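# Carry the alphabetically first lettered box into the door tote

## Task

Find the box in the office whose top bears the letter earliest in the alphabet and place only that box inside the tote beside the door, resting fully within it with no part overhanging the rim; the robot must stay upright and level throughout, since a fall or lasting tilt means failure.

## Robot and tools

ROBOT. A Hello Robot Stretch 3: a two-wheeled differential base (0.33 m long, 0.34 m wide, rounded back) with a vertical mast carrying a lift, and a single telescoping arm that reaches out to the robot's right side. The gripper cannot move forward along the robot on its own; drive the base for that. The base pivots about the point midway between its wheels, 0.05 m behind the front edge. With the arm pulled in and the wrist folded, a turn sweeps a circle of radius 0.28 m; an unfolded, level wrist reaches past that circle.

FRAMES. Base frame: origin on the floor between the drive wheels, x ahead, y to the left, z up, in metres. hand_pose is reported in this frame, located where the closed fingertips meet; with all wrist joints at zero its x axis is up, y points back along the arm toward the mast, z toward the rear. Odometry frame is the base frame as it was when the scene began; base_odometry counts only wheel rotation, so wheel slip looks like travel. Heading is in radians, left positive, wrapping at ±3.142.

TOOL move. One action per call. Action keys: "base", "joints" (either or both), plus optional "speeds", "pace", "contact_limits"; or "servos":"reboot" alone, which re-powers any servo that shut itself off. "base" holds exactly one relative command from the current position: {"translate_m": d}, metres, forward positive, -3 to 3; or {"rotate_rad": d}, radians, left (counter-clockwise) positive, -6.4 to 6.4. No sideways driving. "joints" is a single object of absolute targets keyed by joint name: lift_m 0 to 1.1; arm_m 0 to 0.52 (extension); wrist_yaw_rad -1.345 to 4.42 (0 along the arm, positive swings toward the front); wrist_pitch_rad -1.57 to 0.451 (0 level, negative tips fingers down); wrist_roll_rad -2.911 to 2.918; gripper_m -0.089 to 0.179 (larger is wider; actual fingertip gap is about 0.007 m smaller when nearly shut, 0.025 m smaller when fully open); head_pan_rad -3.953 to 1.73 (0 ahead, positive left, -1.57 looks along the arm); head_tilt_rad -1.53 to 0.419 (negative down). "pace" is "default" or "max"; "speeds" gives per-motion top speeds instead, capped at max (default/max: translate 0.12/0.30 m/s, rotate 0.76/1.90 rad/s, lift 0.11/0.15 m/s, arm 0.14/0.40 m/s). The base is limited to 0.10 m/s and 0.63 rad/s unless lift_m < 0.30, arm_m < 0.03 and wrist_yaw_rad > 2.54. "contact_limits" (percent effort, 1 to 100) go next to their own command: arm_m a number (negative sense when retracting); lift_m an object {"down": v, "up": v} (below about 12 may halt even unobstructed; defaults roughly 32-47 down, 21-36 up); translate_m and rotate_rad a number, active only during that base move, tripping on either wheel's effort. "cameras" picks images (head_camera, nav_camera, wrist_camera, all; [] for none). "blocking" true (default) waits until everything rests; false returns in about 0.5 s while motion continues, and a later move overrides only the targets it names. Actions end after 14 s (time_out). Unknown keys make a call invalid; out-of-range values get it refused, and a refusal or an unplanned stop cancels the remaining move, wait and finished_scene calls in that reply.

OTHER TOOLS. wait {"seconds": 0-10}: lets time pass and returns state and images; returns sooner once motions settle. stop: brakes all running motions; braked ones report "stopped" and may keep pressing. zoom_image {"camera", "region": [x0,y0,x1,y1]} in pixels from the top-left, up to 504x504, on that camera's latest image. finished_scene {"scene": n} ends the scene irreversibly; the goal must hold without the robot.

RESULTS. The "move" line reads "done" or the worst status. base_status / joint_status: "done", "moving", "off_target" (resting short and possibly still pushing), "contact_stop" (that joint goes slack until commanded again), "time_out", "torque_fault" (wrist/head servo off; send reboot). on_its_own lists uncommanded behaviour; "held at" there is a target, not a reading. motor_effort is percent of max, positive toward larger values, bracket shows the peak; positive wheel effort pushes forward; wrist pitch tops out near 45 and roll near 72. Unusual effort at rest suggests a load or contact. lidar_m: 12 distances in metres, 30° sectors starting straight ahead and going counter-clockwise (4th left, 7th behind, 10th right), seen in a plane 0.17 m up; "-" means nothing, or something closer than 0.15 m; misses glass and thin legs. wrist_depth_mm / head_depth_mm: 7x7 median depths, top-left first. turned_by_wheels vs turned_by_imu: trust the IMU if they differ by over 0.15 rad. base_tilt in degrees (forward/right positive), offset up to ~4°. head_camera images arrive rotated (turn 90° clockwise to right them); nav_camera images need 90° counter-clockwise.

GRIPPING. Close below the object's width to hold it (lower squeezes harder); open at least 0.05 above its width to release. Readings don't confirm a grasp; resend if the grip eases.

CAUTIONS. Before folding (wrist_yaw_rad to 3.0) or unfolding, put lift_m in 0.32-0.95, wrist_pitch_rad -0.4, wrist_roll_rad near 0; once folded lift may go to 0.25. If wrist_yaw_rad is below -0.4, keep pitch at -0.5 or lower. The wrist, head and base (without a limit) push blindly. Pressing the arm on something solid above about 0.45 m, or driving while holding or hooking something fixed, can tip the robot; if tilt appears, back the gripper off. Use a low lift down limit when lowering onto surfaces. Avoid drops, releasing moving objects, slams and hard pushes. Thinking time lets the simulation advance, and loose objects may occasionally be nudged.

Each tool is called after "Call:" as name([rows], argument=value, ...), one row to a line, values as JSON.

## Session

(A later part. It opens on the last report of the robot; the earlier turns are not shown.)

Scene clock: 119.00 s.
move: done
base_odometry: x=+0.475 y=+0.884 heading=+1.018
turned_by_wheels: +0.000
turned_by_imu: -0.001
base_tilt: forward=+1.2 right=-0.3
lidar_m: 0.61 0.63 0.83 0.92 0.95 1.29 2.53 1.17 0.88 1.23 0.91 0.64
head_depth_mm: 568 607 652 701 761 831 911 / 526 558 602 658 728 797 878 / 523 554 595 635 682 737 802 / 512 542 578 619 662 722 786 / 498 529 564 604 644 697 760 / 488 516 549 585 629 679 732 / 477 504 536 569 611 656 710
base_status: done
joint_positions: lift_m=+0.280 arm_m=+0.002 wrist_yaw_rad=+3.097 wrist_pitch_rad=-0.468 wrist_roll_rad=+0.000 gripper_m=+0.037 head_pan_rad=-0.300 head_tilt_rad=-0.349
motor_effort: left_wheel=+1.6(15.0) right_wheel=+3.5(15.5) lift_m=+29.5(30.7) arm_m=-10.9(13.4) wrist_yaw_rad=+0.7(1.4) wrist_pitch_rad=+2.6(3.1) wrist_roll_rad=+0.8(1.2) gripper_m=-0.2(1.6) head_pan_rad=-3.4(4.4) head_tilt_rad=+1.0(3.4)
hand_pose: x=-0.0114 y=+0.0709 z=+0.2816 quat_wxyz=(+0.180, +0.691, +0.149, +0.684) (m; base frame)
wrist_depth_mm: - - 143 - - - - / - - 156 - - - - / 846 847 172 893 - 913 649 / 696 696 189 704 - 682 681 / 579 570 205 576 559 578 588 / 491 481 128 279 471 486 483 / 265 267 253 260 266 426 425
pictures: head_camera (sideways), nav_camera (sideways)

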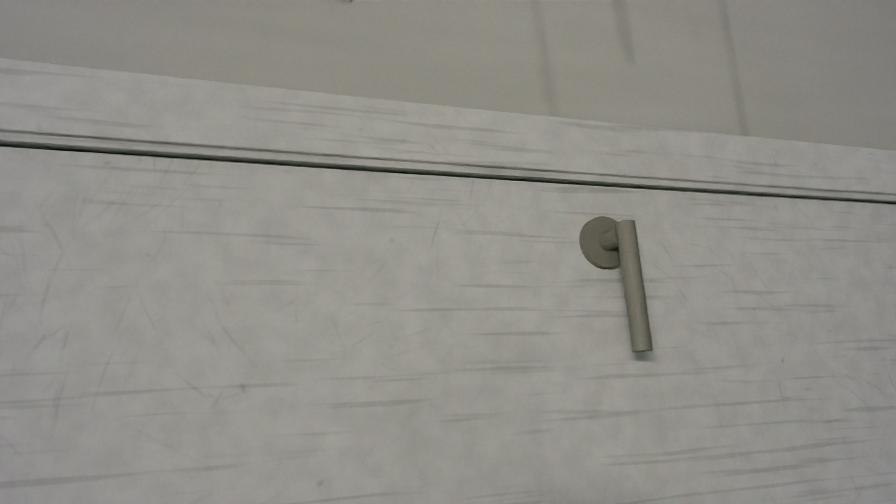

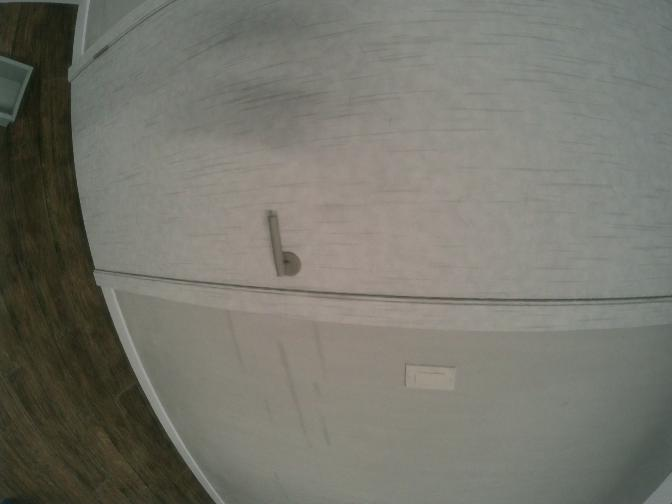

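Call:
move(base={"rotate_rad": -1.57}, joints={"head_pan_rad": 0.0, "head_tilt_rad": -0.35}, cameras=["head_camera", "nav_camera"])

Call:
move(joints={"head_pan_rad": -0.7, "head_tilt_rad": -0.35}, cameras=["head_camera", "nav_camera"])

Scene clock: 126.67 s.
move: done
base_odometry: x=+0.475 y=+0.884 heading=-0.551
turned_by_wheels: -1.569
turned_by_imu: -1.563
base_tilt: forward=+1.0 right=-0.1
lidar_m: 1.28 0.89 0.63 0.61 0.63 0.89 0.92 0.96 1.31 2.53 1.15 0.87
head_depth_mm: 3249 3529 3673 1268 1230 1202 1164 / 3321 3618 3728 3557 2481 1875 1516 / 3389 3537 3807 3732 2525 1868 1496 / 3370 3505 3758 3775 2476 1866 1503 / 3266 3476 3725 3395 2473 1866 1492 / 2238 2304 2330 2439 2301 1860 1490 / 1648 1668 1710 1747 1763 1735 1490
base_status: done
joint_positions: lift_m=+0.280 arm_m=+0.002 wrist_yaw_rad=+3.097 wrist_pitch_rad=-0.468 wrist_roll_rad=+0.000 gripper_m=+0.037 head_pan_rad=+0.000 head_tilt_rad=-0.349
joint_status: all done
motor_effort: left_wheel=+10.3(15.1) right_wheel=-10.6(13.9) lift_m=+26.1(28.2) arm_m=-20.3(20.5) wrist_yaw_rad=+0.7(1.4) wrist_pitch_rad=+2.9(3.0) wrist_roll_rad=+0.8(1.0) gripper_m=-0.3(1.2) head_pan_rad=+3.2(4.8) head_tilt_rad=-0.7(1.7)
hand_pose: x=-0.0114 y=+0.0709 z=+0.2816 quat_wxyz=(+0.180, +0.691, +0.149, +0.684) (m; base frame)
wrist_depth_mm: - - 143 - 597 - - / 605 - 156 - 639 - - / 655 - 171 - - - - / 681 697 189 700 698 709 705 / 548 573 205 577 579 584 576 / 474 481 127 283 473 492 488 / 267 265 252 261 267 420 422
pictures: head_camera (sideways), nav_camera (sideways)

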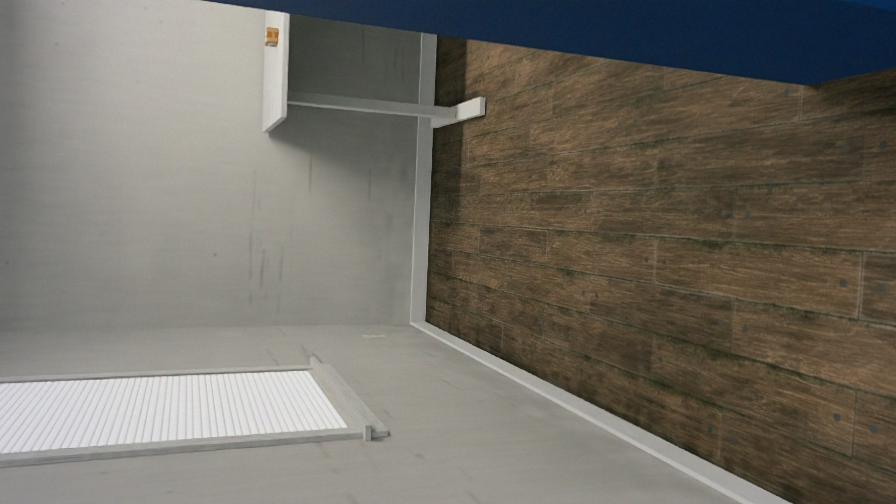

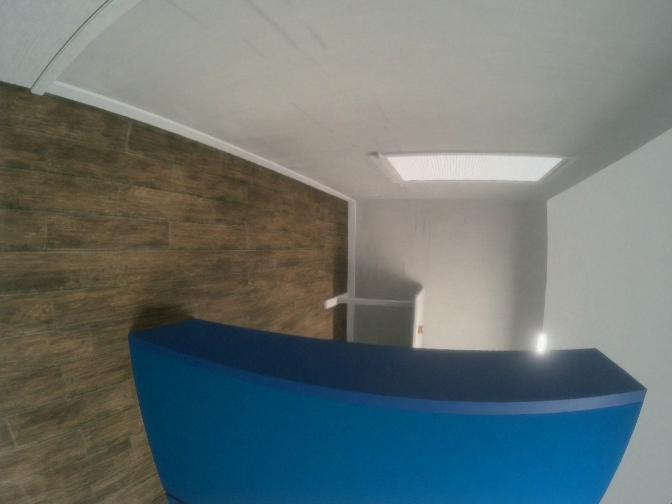

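Scene clock: 127.63 s.
move: done
base_odometry: x=+0.475 y=+0.884 heading=-0.551
turned_by_wheels: +0.000
turned_by_imu: +0.000
base_tilt: forward=+0.8 right=-0.2
lidar_m: 1.28 0.89 0.63 0.61 0.63 0.89 0.92 0.96 1.31 2.52 1.15 0.87
head_depth_mm: 1072 1170 1261 1395 1533 1714 1516 / 981 1050 1147 1246 1363 1503 1504 / 913 975 1045 1125 1232 1347 1435 / 848 905 964 1039 1118 1211 1333 / 792 836 896 952 1025 1100 1202 / 747 785 836 887 950 1019 1109 / 720 769 839 934 1053 1198 1365
joint_positions: lift_m=+0.280 arm_m=+0.002 wrist_yaw_rad=+3.097 wrist_pitch_rad=-0.468 wrist_roll_rad=+0.000 gripper_m=+0.037 head_pan_rad=-0.710 head_tilt_rad=-0.349
joint_status: all done
motor_effort: left_wheel=+10.5(10.6) right_wheel=-10.5(11.2) lift_m=+25.7(26.3) arm_m=-20.0(20.8) wrist_yaw_rad=+0.9(1.4) wrist_pitch_rad=+2.7(2.9) wrist_roll_rad=+1.2(1.2) gripper_m=-0.1(1.1) head_pan_rad=-3.4(5.0) head_tilt_rad=-1.1(4.1)
hand_pose: x=-0.0114 y=+0.0709 z=+0.2816 quat_wxyz=(+0.180, +0.691, +0.149, +0.684) (m; base frame)
wrist_depth_mm: - - 143 - 598 - - / 615 - 156 - 632 - - / 665 - 171 - - - - / 674 701 190 717 706 698 703 / 547 568 205 576 582 574 567 / 475 491 127 283 470 490 491 / 266 267 252 259 268 416 419
pictures: head_camera (sideways), nav_camera (sideways)

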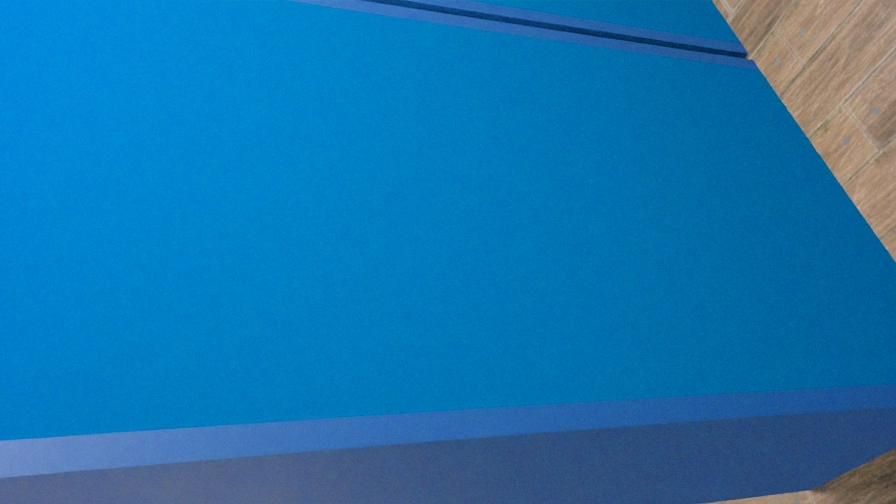

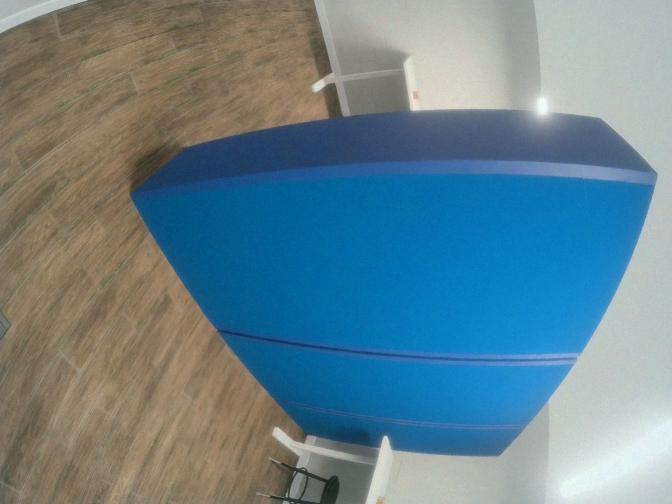

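Call:
move(base={"rotate_rad": 0.08}, cameras=[])

Call:
move(base={"translate_m": 1.5}, joints={"head_pan_rad": -0.5, "head_tilt_rad": -0.35}, pace="max", cameras=["head_camera", "nav_camera"])

Call:
move(joints={"head_pan_rad": -1.3, "head_tilt_rad": -0.35}, cameras=["head_camera", "nav_camera"])

Scene clock: 135.23 s.
move: done
base_odometry: x=+0.475 y=+0.884 heading=-0.472
turned_by_wheels: +0.079
turned_by_imu: +0.080
base_tilt: forward=+0.9 right=-0.3
lidar_m: 1.89 0.83 0.62 0.61 0.65 0.94 0.92 0.98 1.43 2.45 1.06 0.87
head_depth_mm: 964 1039 1125 1233 1346 1493 1521 / 898 963 1040 1126 1235 1360 1451 / 847 904 973 1043 1132 1242 1351 / 796 844 906 971 1047 1140 1235 / 751 799 847 908 968 1042 1140 / 735 788 849 925 1037 1148 1297 / 910 1009 1129 1282 2251 1777 1493
base_status: done
joint_positions: lift_m=+0.280 arm_m=+0.002 wrist_yaw_rad=+3.097 wrist_pitch_rad=-0.468 wrist_roll_rad=+0.000 gripper_m=+0.037 head_pan_rad=-0.701 head_tilt_rad=-0.350
motor_effort: left_wheel=-10.1(11.7) right_wheel=+11.2(11.9) lift_m=+23.7(24.3) arm_m=-19.0(19.1) wrist_yaw_rad=+0.9(1.4) wrist_pitch_rad=+2.6(2.9) wrist_roll_rad=+0.7(1.2) gripper_m=-0.4(1.0) head_pan_rad=+2.3(4.0) head_tilt_rad=-1.4(3.3)
hand_pose: x=-0.0114 y=+0.0709 z=+0.2816 quat_wxyz=(+0.180, +0.691, +0.149, +0.684) (m; base frame)
wrist_depth_mm: 603 - 143 - - 575 - / 654 - 155 - - 611 - / - - 171 - - - - / 744 696 190 705 696 681 676 / - 574 205 575 573 584 576 / 454 485 128 281 471 481 485 / 267 265 252 259 267 422 426
pictures: none

Scene clock: 141.63 s.
move: done
base_odometry: x=+1.812 y=+0.203 heading=-0.471
turned_by_wheels: +0.000
turned_by_imu: -0.001
base_tilt: forward=+0.9 right=-0.3
lidar_m: 1.56 0.68 0.53 0.51 0.54 0.79 2.41 0.59 0.50 1.34 2.65 2.00
head_depth_mm: 2418 2613 2648 2959 2482 1871 1513 / 2333 2509 2595 2903 2493 1870 1510 / 2228 2375 2476 2758 2465 1891 1496 / 2188 2297 2281 2616 2353 1857 1491 / 2124 2236 2317 2536 2458 1852 1497 / 2040 2172 2265 2426 2475 1845 1487 / 1978 2081 2206 2365 2408 1844 1496
base_status: done
joint_positions: lift_m=+0.280 arm_m=+0.002 wrist_yaw_rad=+3.097 wrist_pitch_rad=-0.468 wrist_roll_rad=+0.000 gripper_m=+0.037 head_pan_rad=-0.500 head_tilt_rad=-0.351
joint_status: all done
motor_effort: left_wheel=+5.9(13.9) right_wheel=+1.0(17.0) lift_m=+22.5(23.7) arm_m=-17.4(19.0) wrist_yaw_rad=+0.9(1.3) wrist_pitch_rad=+2.6(3.1) wrist_roll_rad=+0.8(1.1) gripper_m=-0.1(1.3) head_pan_rad=-3.1(5.1) head_tilt_rad=+1.2(4.3)
hand_pose: x=-0.0114 y=+0.0709 z=+0.2816 quat_wxyz=(+0.180, +0.691, +0.149, +0.684) (m; base frame)
wrist_depth_mm: - - 142 - - - - / - - 156 - - - - / - - 172 - - - - / 670 659 189 - - - - / 572 583 205 573 583 586 579 / 489 485 128 282 464 481 487 / 267 265 252 260 266 423 421
pictures: head_camera (sideways), nav_camera (sideways)

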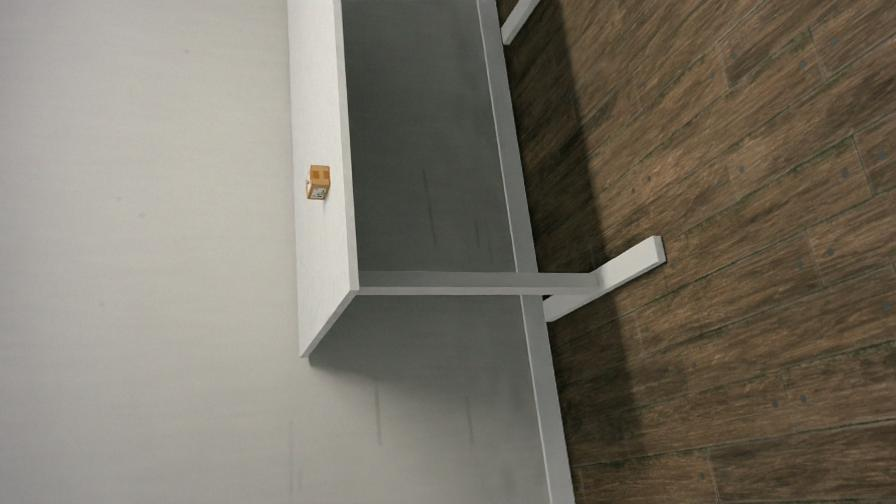

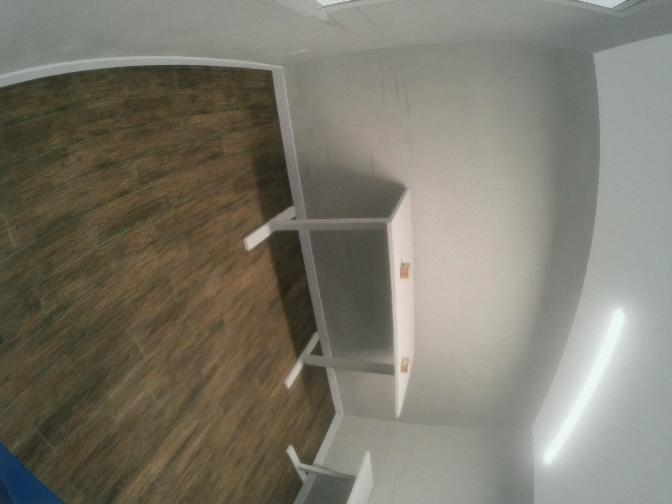

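Scene clock: 142.60 s.
move: done
base_odometry: x=+1.812 y=+0.203 heading=-0.471
turned_by_wheels: +0.000
turned_by_imu: +0.000
base_tilt: forward=+1.0 right=-0.1
lidar_m: 1.56 0.68 0.53 0.51 0.55 0.79 2.40 0.59 0.50 1.34 2.65 2.00
head_depth_mm: 2782 2912 3025 3167 2499 1870 1499 / 2834 2978 3140 3298 2515 1864 1512 / 2979 3160 3249 3462 2500 1884 1508 / 3072 3223 3374 3452 2469 1863 1495 / 3160 3349 3576 3657 2455 1856 1495 / 3333 3580 3730 3654 2467 1848 1508 / 3248 3337 3421 3398 2430 1847 1493
joint_positions: lift_m=+0.280 arm_m=+0.002 wrist_yaw_rad=+3.097 wrist_pitch_rad=-0.468 wrist_roll_rad=+0.000 gripper_m=+0.037 head_pan_rad=-1.320 head_tilt_rad=-0.351
joint_status: all done
motor_effort: left_wheel=+5.6(6.0) right_wheel=+1.1(1.6) lift_m=+24.0(24.0) arm_m=-17.2(17.8) wrist_yaw_rad=+0.7(1.3) wrist_pitch_rad=+2.6(2.8) wrist_roll_rad=+0.8(1.0) gripper_m=+0.2(1.4) head_pan_rad=-1.8(5.3) head_tilt_rad=+1.1(3.1)
hand_pose: x=-0.0114 y=+0.0709 z=+0.2816 quat_wxyz=(+0.180, +0.691, +0.149, +0.684) (m; base frame)
wrist_depth_mm: - - 143 - - - - / - - 155 - - - - / - - 170 - - - - / 683 671 189 - - - - / 572 580 204 579 578 581 584 / 493 484 127 281 473 486 488 / 267 266 253 261 266 420 418
pictures: head_camera (sideways), nav_camera (sideways)

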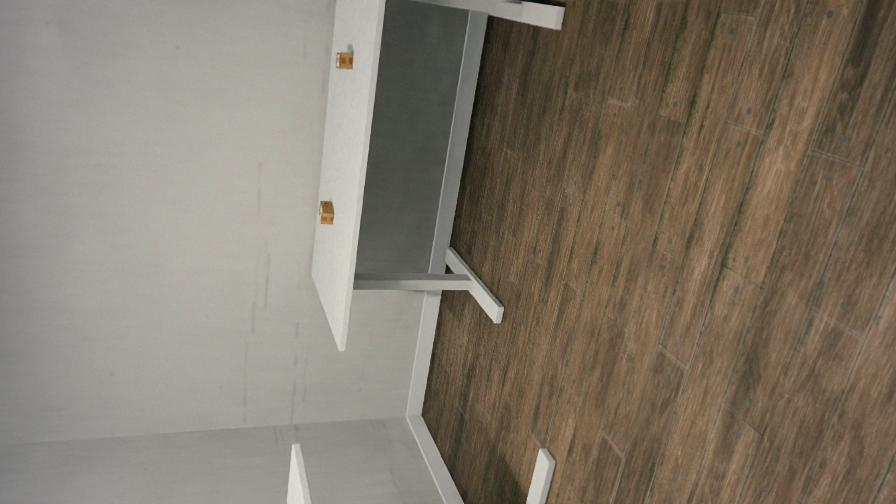

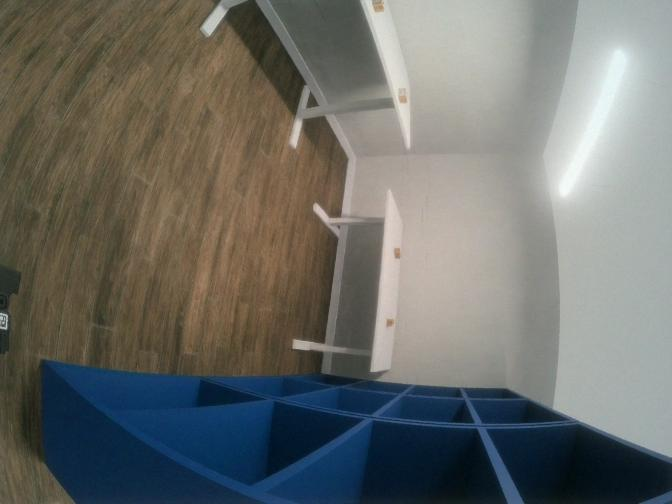

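Call:
move(joints={"head_pan_rad": -2.1, "head_tilt_rad": -0.45}, cameras=["head_camera", "nav_camera"])

Scene clock: 145.90 s.
move: done
base_odometry: x=+1.812 y=+0.203 heading=-0.471
turned_by_wheels: +0.000
turned_by_imu: +0.000
base_tilt: forward=+1.0 right=-0.2
lidar_m: 1.56 0.68 0.52 0.52 0.55 0.79 2.41 0.59 0.50 1.34 2.65 2.00
head_depth_mm: 438 478 523 583 653 745 860 / 420 456 500 550 614 691 792 / 405 436 476 521 578 649 736 / 1201 1302 961 635 1126 938 781 / 1174 1262 1122 1413 1259 1089 1318 / 1130 1212 1265 1439 1612 1633 1386 / 1557 1995 2255 2577 2109 1670 1376
joint_positions: lift_m=+0.280 arm_m=+0.002 wrist_yaw_rad=+3.097 wrist_pitch_rad=-0.468 wrist_roll_rad=+0.000 gripper_m=+0.037 head_pan_rad=-2.114 head_tilt_rad=-0.448
joint_status: all done
motor_effort: left_wheel=+5.8(5.9) right_wheel=+1.1(1.5) lift_m=+28.4(28.8) arm_m=-16.4(17.1) wrist_yaw_rad=+0.7(1.4) wrist_pitch_rad=+2.9(3.0) wrist_roll_rad=+0.8(1.0) gripper_m=+0.0(1.0) head_pan_rad=-1.9(4.0) head_tilt_rad=-2.4(5.1)
hand_pose: x=-0.0114 y=+0.0709 z=+0.2816 quat_wxyz=(+0.180, +0.691, +0.149, +0.684) (m; base frame)
wrist_depth_mm: - - 143 - - - - / - - 156 - - - - / - - 172 - - - - / 684 675 189 - - - - / 573 577 205 582 576 577 572 / 487 489 127 282 471 486 481 / 266 267 254 261 267 418 419
pictures: head_camera (sideways), nav_camera (sideways)

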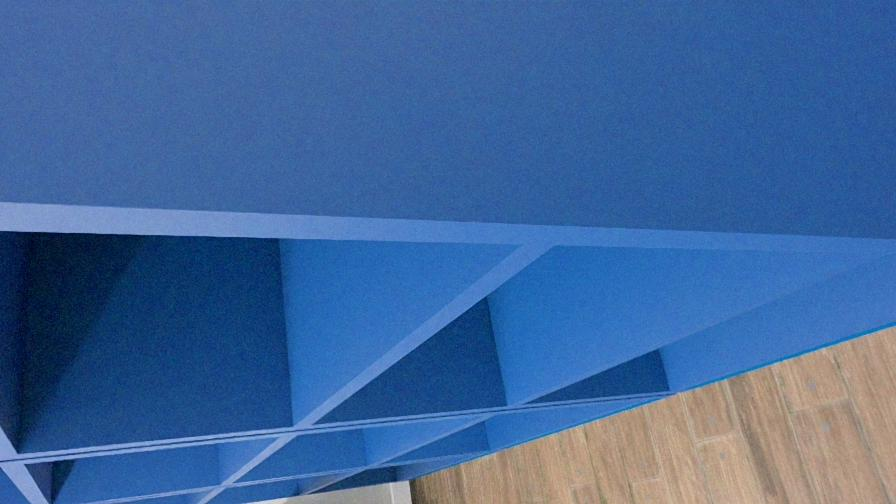

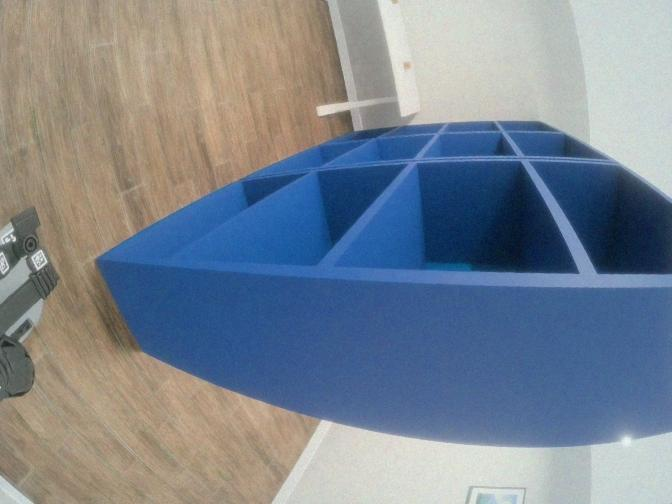

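Call:
move(base={"translate_m": 0.3}, cameras=[])

Call:
move(base={"rotate_rad": -1.64}, joints={"head_pan_rad": 0.5, "head_tilt_rad": -0.35}, cameras=["head_camera", "nav_camera"])

Call:
move(joints={"head_pan_rad": -0.6, "head_tilt_rad": -0.35}, cameras=["head_camera", "nav_camera"])

Scene clock: 156.47 s.
move: done
base_odometry: x=+2.079 y=+0.067 heading=-0.471
turned_by_wheels: +0.000
turned_by_imu: +0.001
base_tilt: forward=+0.9 right=-0.2
lidar_m: 1.50 0.65 0.50 0.49 0.52 0.76 2.71 0.70 1.44 2.83 2.47 1.73
head_depth_mm: 1299 1386 1138 1428 1265 949 953 / 1338 1452 1137 1670 1268 1455 1312 / 1281 1387 1361 1628 1365 1572 1345 / 1241 1344 1449 1562 1751 1631 1379 / 2041 2138 2344 2503 2088 1682 1391 / 2508 2915 3129 2760 2106 1652 1376 / 2691 2925 3072 2863 2114 1659 1380
base_status: done
joint_positions: lift_m=+0.280 arm_m=+0.002 wrist_yaw_rad=+3.097 wrist_pitch_rad=-0.468 wrist_roll_rad=+0.000 gripper_m=+0.037 head_pan_rad=-2.100 head_tilt_rad=-0.450
motor_effort: left_wheel=+8.6(11.4) right_wheel=+1.8(12.8) lift_m=+26.5(30.6) arm_m=-15.7(16.4) wrist_yaw_rad=+0.8(1.3) wrist_pitch_rad=+2.5(3.1) wrist_roll_rad=+0.8(1.0) gripper_m=-0.3(1.4) head_pan_rad=+3.0(4.4) head_tilt_rad=-2.4(3.6)
hand_pose: x=-0.0114 y=+0.0709 z=+0.2816 quat_wxyz=(+0.180, +0.691, +0.149, +0.684) (m; base frame)
wrist_depth_mm: - - 143 - - - - / - - 156 - - - - / - - 171 - - - - / - - 190 - - - - / 573 577 205 573 577 571 588 / 485 487 128 283 480 490 481 / 265 266 253 261 267 421 424
pictures: none

Scene clock: 159.90 s.
move: done
base_odometry: x=+2.079 y=+0.067 heading=-2.111
turned_by_wheels: -1.639
turned_by_imu: -1.633
base_tilt: forward=+0.9 right=-0.3
lidar_m: 2.33 2.47 1.72 1.78 0.69 0.51 0.49 0.51 0.72 2.02 0.70 1.41
head_depth_mm: 2958 3037 3115 3297 2532 1883 1510 / 3062 3291 3339 3403 2518 1888 1503 / 3249 3389 3634 3699 2482 1882 1514 / 3214 3352 3608 3666 2472 1854 1499 / 2771 2966 2978 3123 2473 1844 1505 / 2523 2639 2609 2943 2452 1858 1489 / 2266 2382 2182 2616 2411 1843 1493
base_status: done
joint_positions: lift_m=+0.280 arm_m=+0.002 wrist_yaw_rad=+3.097 wrist_pitch_rad=-0.468 wrist_roll_rad=+0.000 gripper_m=+0.037 head_pan_rad=+0.509 head_tilt_rad=-0.351
joint_status: all done
motor_effort: left_wheel=+10.9(16.1) right_wheel=-10.9(12.8) lift_m=+23.0(27.0) arm_m=-20.4(20.6) wrist_yaw_rad=+0.4(1.5) wrist_pitch_rad=+2.6(3.0) wrist_roll_rad=+0.8(1.1) gripper_m=-1.0(1.2) head_pan_rad=-2.9(5.8) head_tilt_rad=+3.6(5.8)
hand_pose: x=-0.0114 y=+0.0709 z=+0.2816 quat_wxyz=(+0.180, +0.691, +0.149, +0.684) (m; base frame)
wrist_depth_mm: - - 146 - - - - / - - 158 - - - - / - - 172 906 912 905 903 / - 705 189 702 707 704 707 / 551 572 204 578 580 575 576 / 489 487 128 283 467 479 483 / 264 266 253 259 268 418 424
pictures: head_camera (sideways), nav_camera (sideways)

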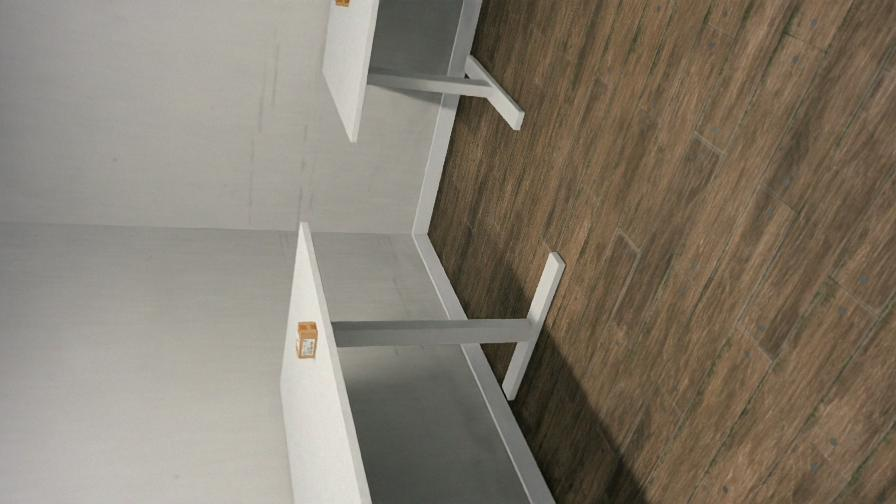

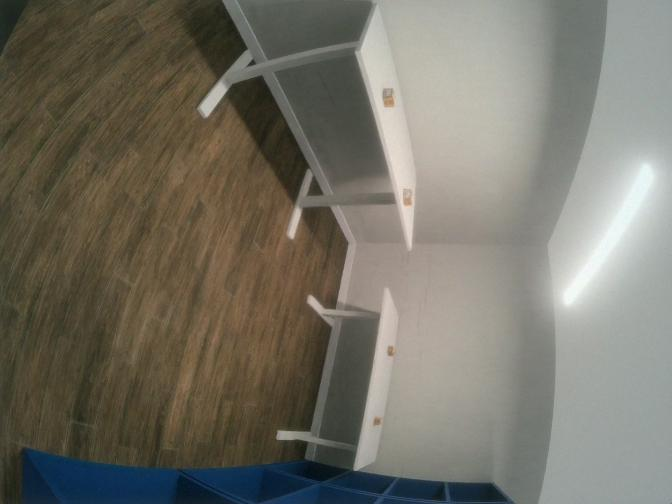

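Scene clock: 161.00 s.
move: done
base_odometry: x=+2.079 y=+0.067 heading=-2.111
turned_by_wheels: +0.000
turned_by_imu: +0.000
base_tilt: forward=+0.9 right=-0.1
lidar_m: 2.34 2.47 1.73 1.78 0.69 0.51 0.49 0.52 0.72 2.02 0.70 1.41
head_depth_mm: 584 600 633 671 731 809 905 / 766 1299 1338 901 1419 1006 869 / 950 1458 1489 964 1477 1112 1383 / 1234 1417 1482 1576 1466 1585 1418 / 1240 1340 1396 1522 1519 1702 1496 / 1239 1337 1503 1896 2134 1789 1488 / 1967 2081 2216 2410 2433 1876 1488
joint_positions: lift_m=+0.280 arm_m=+0.002 wrist_yaw_rad=+3.097 wrist_pitch_rad=-0.468 wrist_roll_rad=+0.000 gripper_m=+0.037 head_pan_rad=-0.622 head_tilt_rad=-0.350
joint_status: all done
motor_effort: left_wheel=+11.0(11.1) right_wheel=-10.7(11.4) lift_m=+22.1(23.5) arm_m=-19.8(20.4) wrist_yaw_rad=+0.9(1.3) wrist_pitch_rad=+2.6(3.0) wrist_roll_rad=+0.8(1.0) gripper_m=+0.9(1.2) head_pan_rad=-1.2(5.7) head_tilt_rad=+2.9(8.0)
hand_pose: x=-0.0114 y=+0.0709 z=+0.2816 quat_wxyz=(+0.180, +0.691, +0.149, +0.684) (m; base frame)
wrist_depth_mm: - - 146 - - - - / - - 159 - - - - / - - 173 910 906 890 903 / - 703 190 707 717 709 706 / 550 570 205 577 569 581 577 / 486 485 127 281 475 485 486 / 267 266 252 259 268 423 417
pictures: head_camera (sideways), nav_camera (sideways)

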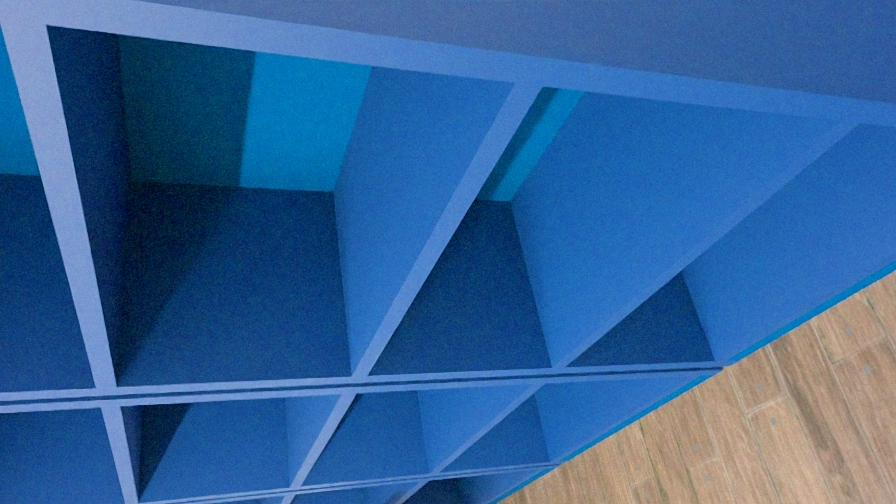

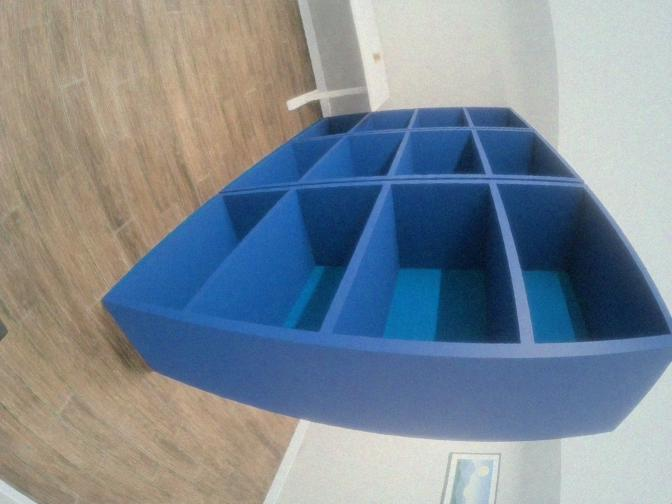

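Call:
move(base={"translate_m": 0.75}, joints={"head_pan_rad": -1.0, "head_tilt_rad": -0.3}, pace="max", cameras=["head_camera", "nav_camera"])

Call:
move(joints={"head_pan_rad": 0.9, "head_tilt_rad": -0.35}, cameras=["head_camera", "nav_camera"])

Scene clock: 168.10 s.
move: done
base_odometry: x=+1.694 y=-0.577 heading=-2.110
turned_by_wheels: +0.000
turned_by_imu: +0.000
base_tilt: forward=+1.0 right=+0.1
lidar_m: 2.09 2.28 1.94 1.59 1.72 1.27 1.24 1.29 0.58 0.99 0.83 0.80
head_depth_mm: 475 909 944 976 670 1071 942 / 535 971 1018 1031 667 1144 937 / 544 996 1057 1049 700 1184 933 / 628 879 932 959 782 1096 934 / 707 777 821 858 882 984 955 / 661 707 751 798 848 910 976 / 709 755 1493 941 1510 1165 1438
base_status: done
joint_positions: lift_m=+0.280 arm_m=+0.002 wrist_yaw_rad=+3.097 wrist_pitch_rad=-0.468 wrist_roll_rad=+0.000 gripper_m=+0.037 head_pan_rad=-1.003 head_tilt_rad=-0.299
joint_status: all done
motor_effort: left_wheel=+9.8(20.0) right_wheel=-1.3(9.0) lift_m=+30.3(30.4) arm_m=-18.1(19.5) wrist_yaw_rad=+0.6(1.3) wrist_pitch_rad=+2.4(3.0) wrist_roll_rad=+0.8(1.1) gripper_m=+0.7(1.3) head_pan_rad=+1.2(4.4) head_tilt_rad=+2.0(8.0)
hand_pose: x=-0.0114 y=+0.0709 z=+0.2816 quat_wxyz=(+0.180, +0.691, +0.149, +0.684) (m; base frame)
wrist_depth_mm: - - 147 - - - - / - - 158 - - - - / 908 865 173 886 902 905 921 / 708 706 190 710 697 705 688 / 574 574 205 570 573 575 578 / 487 490 127 280 478 487 483 / 265 266 253 259 266 422 422
pictures: head_camera (sideways), nav_camera (sideways)

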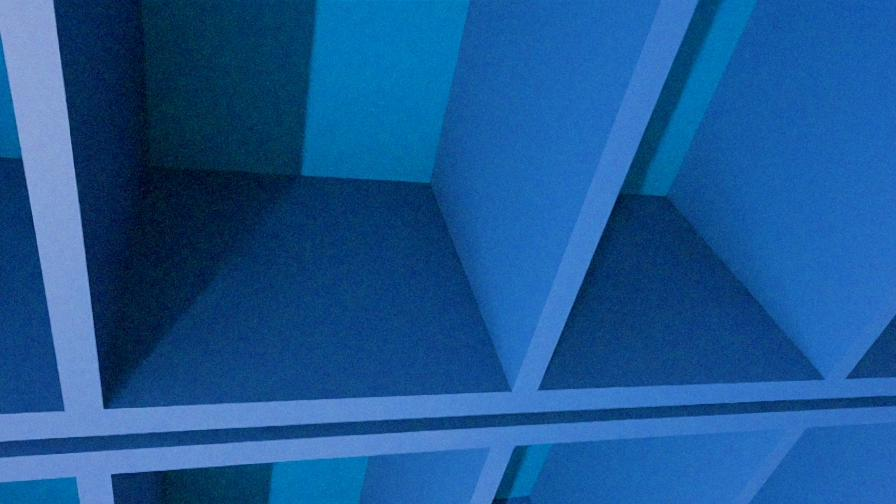

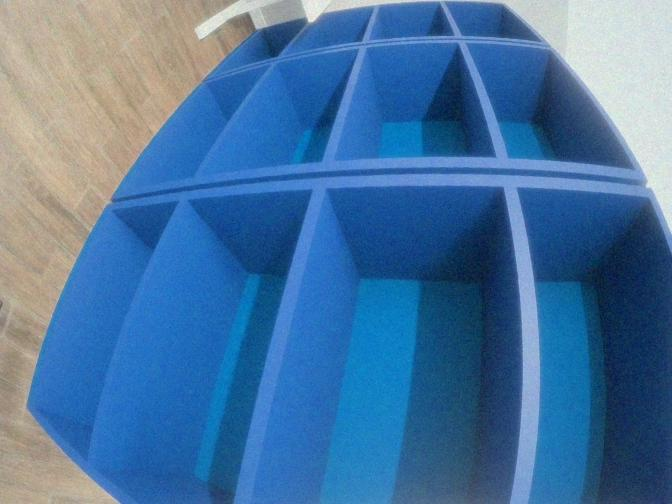

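Scene clock: 169.43 s.
move: done
base_odometry: x=+1.694 y=-0.577 heading=-2.110
turned_by_wheels: +0.000
turned_by_imu: +0.000
base_tilt: forward=+0.8 right=-0.2
lidar_m: 2.08 2.28 1.95 1.58 1.72 1.28 1.24 1.29 0.59 0.99 0.83 0.80
head_depth_mm: 2521 2671 2894 3093 2522 1895 1508 / 2329 2480 2651 2905 2514 1880 1519 / 2198 2321 2387 2704 2438 1873 1511 / 2058 2198 2004 2486 2386 1871 1503 / 1960 2082 1982 2341 2447 1868 1493 / 1883 1968 1940 2238 2319 1864 1488 / 1789 1892 1909 2101 2214 1859 1500
joint_positions: lift_m=+0.280 arm_m=+0.002 wrist_yaw_rad=+3.097 wrist_pitch_rad=-0.468 wrist_roll_rad=+0.000 gripper_m=+0.037 head_pan_rad=+0.938 head_tilt_rad=-0.347
joint_status: all done
motor_effort: left_wheel=+9.8(9.9) right_wheel=-1.4(2.1) lift_m=+30.6(30.7) arm_m=-18.0(18.4) wrist_yaw_rad=+0.6(1.3) wrist_pitch_rad=+2.7(2.9) wrist_roll_rad=+0.7(1.1) gripper_m=-0.4(1.3) head_pan_rad=-0.8(5.5) head_tilt_rad=-2.0(4.3)
hand_pose: x=-0.0114 y=+0.0709 z=+0.2816 quat_wxyz=(+0.180, +0.691, +0.149, +0.684) (m; base frame)
wrist_depth_mm: - - 147 - - - - / - - 158 - - - - / 913 862 172 923 895 925 902 / 711 696 189 730 707 692 718 / 573 563 205 577 573 579 578 / 486 491 127 282 471 487 485 / 265 264 251 259 265 422 420
pictures: head_camera (sideways), nav_camera (sideways)

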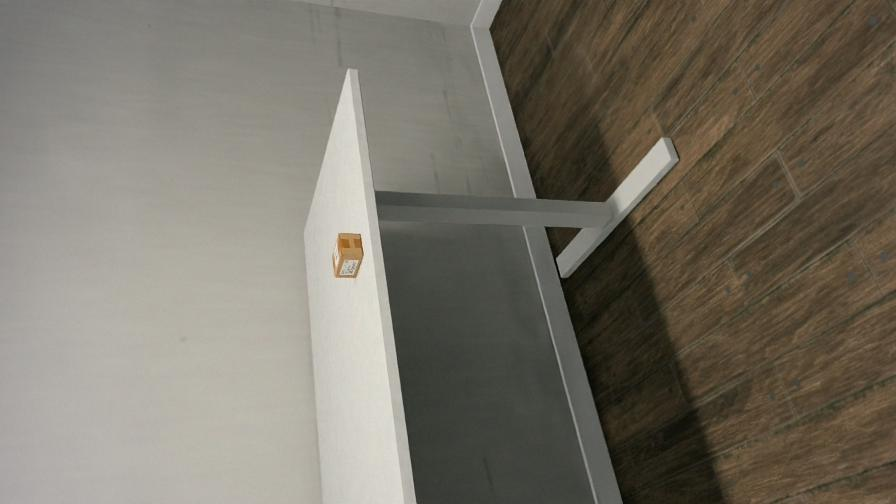

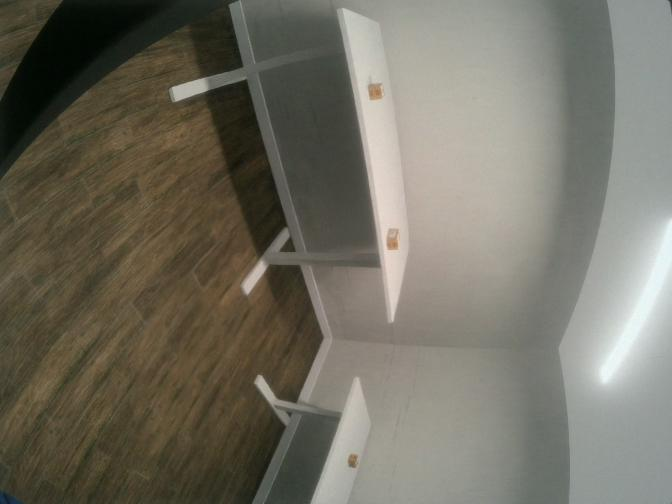

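Call:
zoom_image(camera="head_camera", region=[320, 220, 380, 290])

Call:
move(base={"translate_m": 0.5}, joints={"head_pan_rad": 1.3, "head_tilt_rad": -0.35}, pace="max", cameras=["head_camera", "nav_camera"])

Scaled by 7.200 from the camera's 896x504 image, which has a finer 1280x720 frame.

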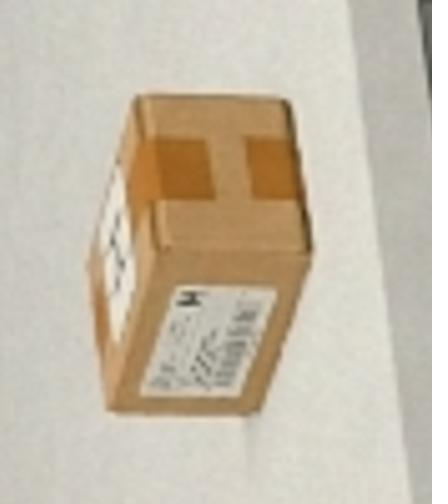

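Scene clock: 177.53 s.
move: done
base_odometry: x=+1.437 y=-1.006 heading=-2.110
turned_by_wheels: +0.000
turned_by_imu: +0.000
base_tilt: forward=+1.0 right=+0.0
lidar_m: 1.59 1.84 1.69 2.02 1.66 1.79 1.73 0.92 1.03 0.55 0.57 1.17
head_depth_mm: 1885 1991 2119 2315 2404 1891 1513 / 1837 1943 2022 2225 2298 1862 1522 / 1822 1921 1986 2196 2317 1859 1496 / 1784 1906 1972 2170 2268 1870 1499 / 1767 1861 1923 2127 2254 1858 1496 / 1722 1819 1891 2059 2218 1879 1487 / 1699 1779 1870 2042 2173 1847 1484
base_status: done
joint_positions: lift_m=+0.280 arm_m=+0.002 wrist_yaw_rad=+3.097 wrist_pitch_rad=-0.468 wrist_roll_rad=+0.000 gripper_m=+0.037 head_pan_rad=+1.303 head_tilt_rad=-0.350
joint_status: all done
motor_effort: left_wheel=+7.7(20.1) right_wheel=-0.9(7.5) lift_m=+24.9(30.2) arm_m=-16.0(17.3) wrist_yaw_rad=+0.8(1.3) wrist_pitch_rad=+2.3(3.0) wrist_roll_rad=+1.0(1.0) gripper_m=-0.3(1.3) head_pan_rad=-1.1(4.4) head_tilt_rad=-1.4(3.7)
hand_pose: x=-0.0114 y=+0.0709 z=+0.2816 quat_wxyz=(+0.180, +0.691, +0.149, +0.684) (m; base frame)
wrist_depth_mm: - - 146 - - - - / - - 158 - - - - / 907 858 172 885 905 917 905 / 704 703 190 708 698 699 699 / 579 569 205 575 573 577 576 / 482 483 128 280 470 489 484 / 266 264 253 258 267 424 424
pictures: head_camera (sideways), nav_camera (sideways)

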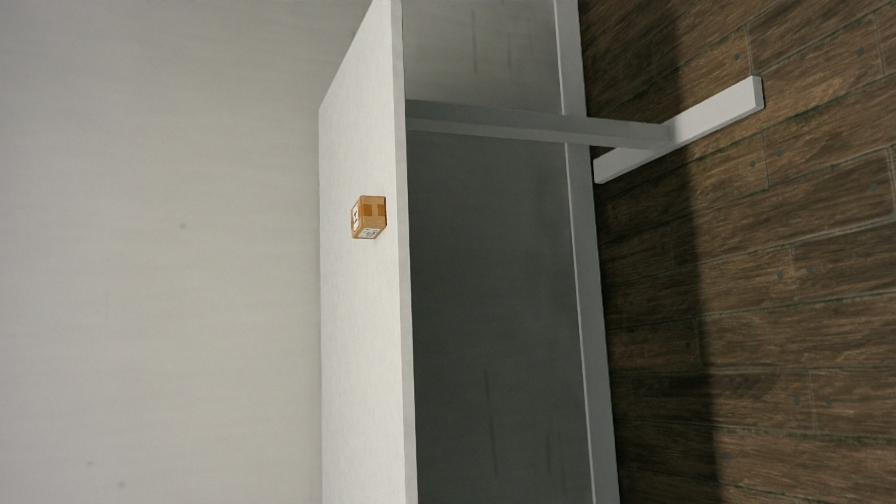

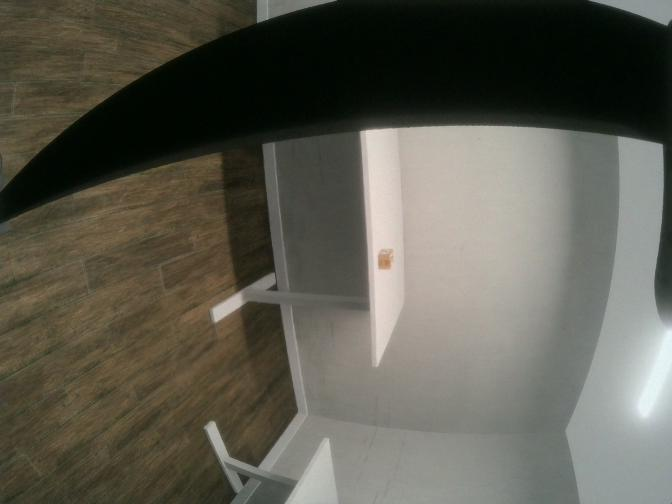

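Call:
zoom_image(camera="head_camera", region=[340, 190, 395, 245])

Call:
zoom_image(camera="head_camera", region=[348, 198, 366, 238])

Call:
move(joints={"head_pan_rad": -3.9, "head_tilt_rad": -0.35}, cameras=["head_camera", "nav_camera"])

Call:
move(joints={"head_pan_rad": 0.0, "head_tilt_rad": -0.35}, cameras=["head_camera", "nav_camera"])

Scaled by 9.164 from the camera's 896x504 image, which has a finer 1280x720 frame.

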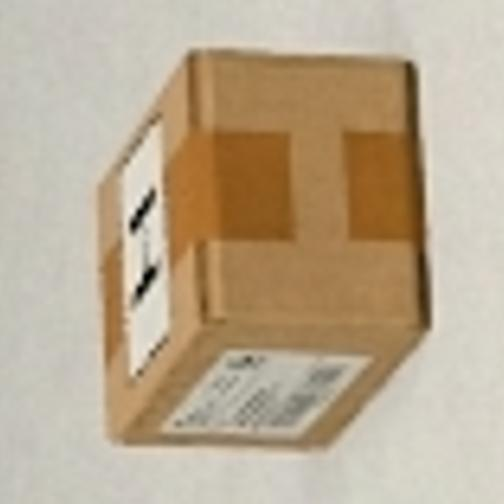

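Scaled by 12.600 from the camera's 896x504 image, which has a finer 1280x720 frame.

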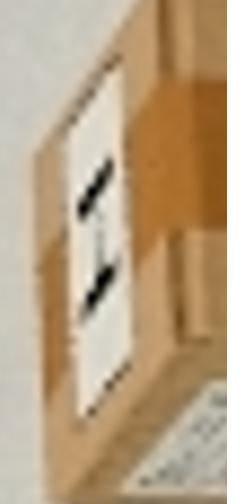

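Scene clock: 184.47 s.
move: done
base_odometry: x=+1.437 y=-1.006 heading=-2.110
turned_by_wheels: +0.000
turned_by_imu: +0.001
base_tilt: forward=+0.9 right=-0.1
lidar_m: 1.59 1.83 1.69 2.03 1.67 1.79 1.73 0.91 1.03 0.55 0.57 1.17
head_depth_mm: - - - - - - - / 2242 2397 2503 2679 2635 - - / 2143 2274 2409 2649 2513 1869 1504 / 1955 2058 2208 2387 2430 1843 1515 / 1812 1926 2041 2174 2255 1856 1513 / 1708 1785 1881 2005 2148 1862 1494 / 1593 1667 1765 1884 1974 1825 1490
joint_positions: lift_m=+0.280 arm_m=+0.002 wrist_yaw_rad=+3.097 wrist_pitch_rad=-0.468 wrist_roll_rad=+0.000 gripper_m=+0.037 head_pan_rad=-3.916 head_tilt_rad=-0.350
joint_status: all done
measured_speeds: translate_m=+0.000 rotate_rad=+0.000 lift_m=+0.000 arm_m=+0.000 wrist_yaw_rad=+0.000 wrist_pitch_rad=+0.000 wrist_roll_rad=+0.000 head_pan_rad=+0.024 head_tilt_rad=+0.000
motor_effort: left_wheel=+7.9(8.0) right_wheel=-0.6(1.1) lift_m=+20.9(21.1) arm_m=-14.3(15.9) wrist_yaw_rad=+1.1(1.2) wrist_pitch_rad=+2.7(3.0) wrist_roll_rad=+0.8(1.1) gripper_m=+0.7(1.2) head_pan_rad=+2.6(5.2) head_tilt_rad=-0.2(4.0)
hand_pose: x=-0.0114 y=+0.0709 z=+0.2816 quat_wxyz=(+0.180, +0.691, +0.149, +0.684) (m; base frame)
wrist_depth_mm: - - 147 - - - - / - - 158 - - - - / 905 848 173 910 901 887 908 / 697 700 190 703 702 698 701 / 572 565 205 575 576 579 577 / 480 482 127 282 469 490 489 / 266 267 253 262 265 418 422
pictures: head_camera (sideways), nav_camera (sideways)

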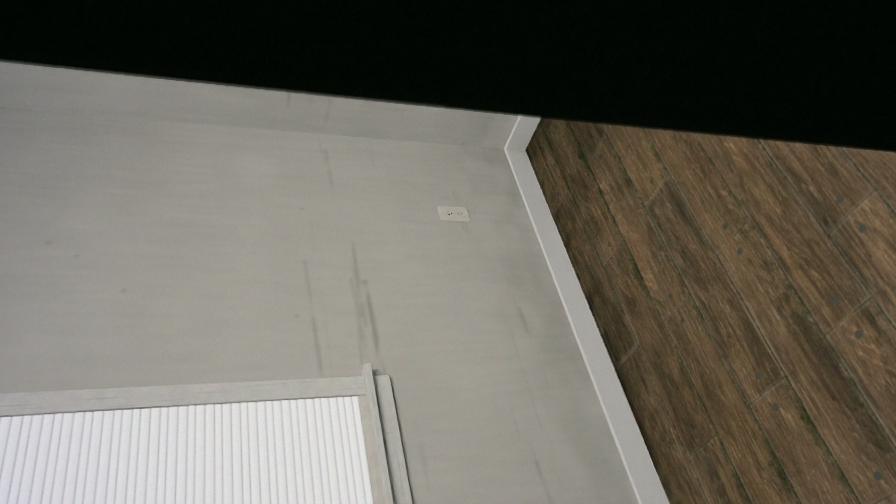

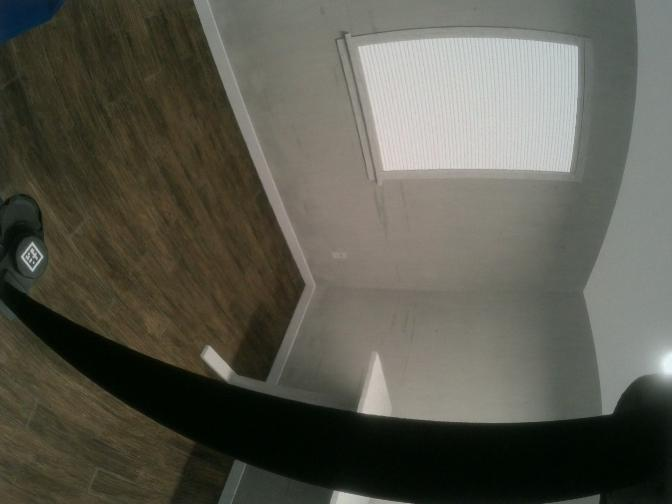

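Scene clock: 187.90 s.
move: done
base_odometry: x=+1.437 y=-1.006 heading=-2.110
turned_by_wheels: +0.000
turned_by_imu: +0.001
base_tilt: forward=+1.1 right=-0.2
lidar_m: 1.60 1.84 1.69 2.03 1.66 1.79 1.73 0.91 1.02 0.55 0.57 1.18
head_depth_mm: 1705 1810 1925 1808 2157 1881 1510 / 1726 1824 1951 1664 2186 1811 1497 / 1743 1842 1972 1638 2216 1886 1509 / 1737 1859 1986 1645 2252 1883 1496 / 1780 1873 1995 1636 2263 1882 1482 / 1779 1909 2033 1624 2306 1839 1482 / 1810 1912 2053 1627 2315 1839 1498
joint_positions: lift_m=+0.280 arm_m=+0.002 wrist_yaw_rad=+3.097 wrist_pitch_rad=-0.468 wrist_roll_rad=+0.000 gripper_m=+0.037 head_pan_rad=+0.016 head_tilt_rad=-0.350
joint_status: all done
measured_speeds: translate_m=+0.000 rotate_rad=+0.000 lift_m=+0.000 arm_m=+0.000 wrist_yaw_rad=+0.000 wrist_pitch_rad=+0.000 wrist_roll_rad=+0.000 head_pan_rad=-0.024 head_tilt_rad=+0.000
motor_effort: left_wheel=+7.8(8.0) right_wheel=-0.3(1.1) lift_m=+21.0(21.1) arm_m=-13.7(14.8) wrist_yaw_rad=+1.0(1.3) wrist_pitch_rad=+2.5(3.0) wrist_roll_rad=+0.8(1.2) gripper_m=-0.1(1.2) head_pan_rad=-3.7(5.7) head_tilt_rad=+0.6(3.3)
hand_pose: x=-0.0114 y=+0.0709 z=+0.2816 quat_wxyz=(+0.180, +0.691, +0.149, +0.684) (m; base frame)
wrist_depth_mm: - - 146 - - - - / - - 158 - - - - / 914 864 172 896 902 918 919 / 715 692 191 704 704 698 716 / 578 576 204 577 570 578 572 / 486 487 128 282 470 490 488 / 266 266 252 259 266 423 419
pictures: head_camera (sideways), nav_camera (sideways)

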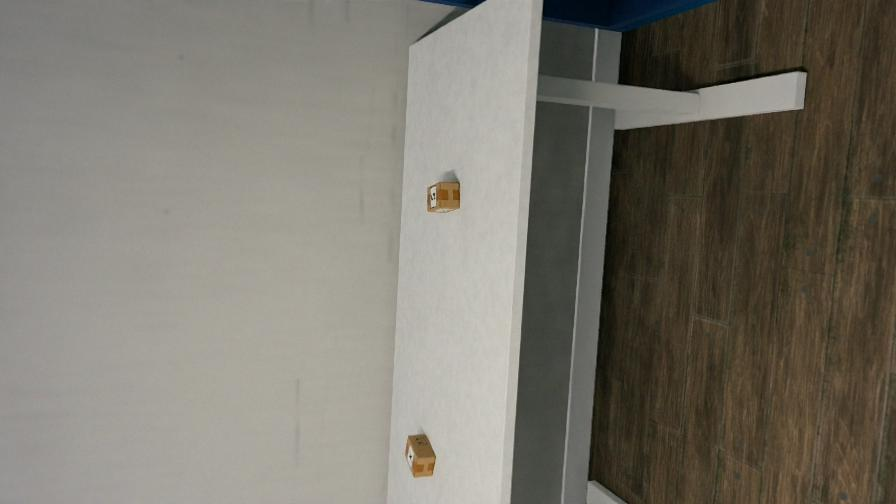

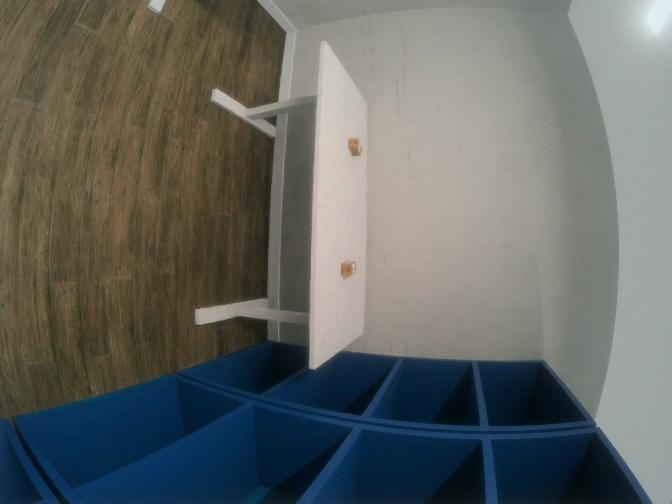

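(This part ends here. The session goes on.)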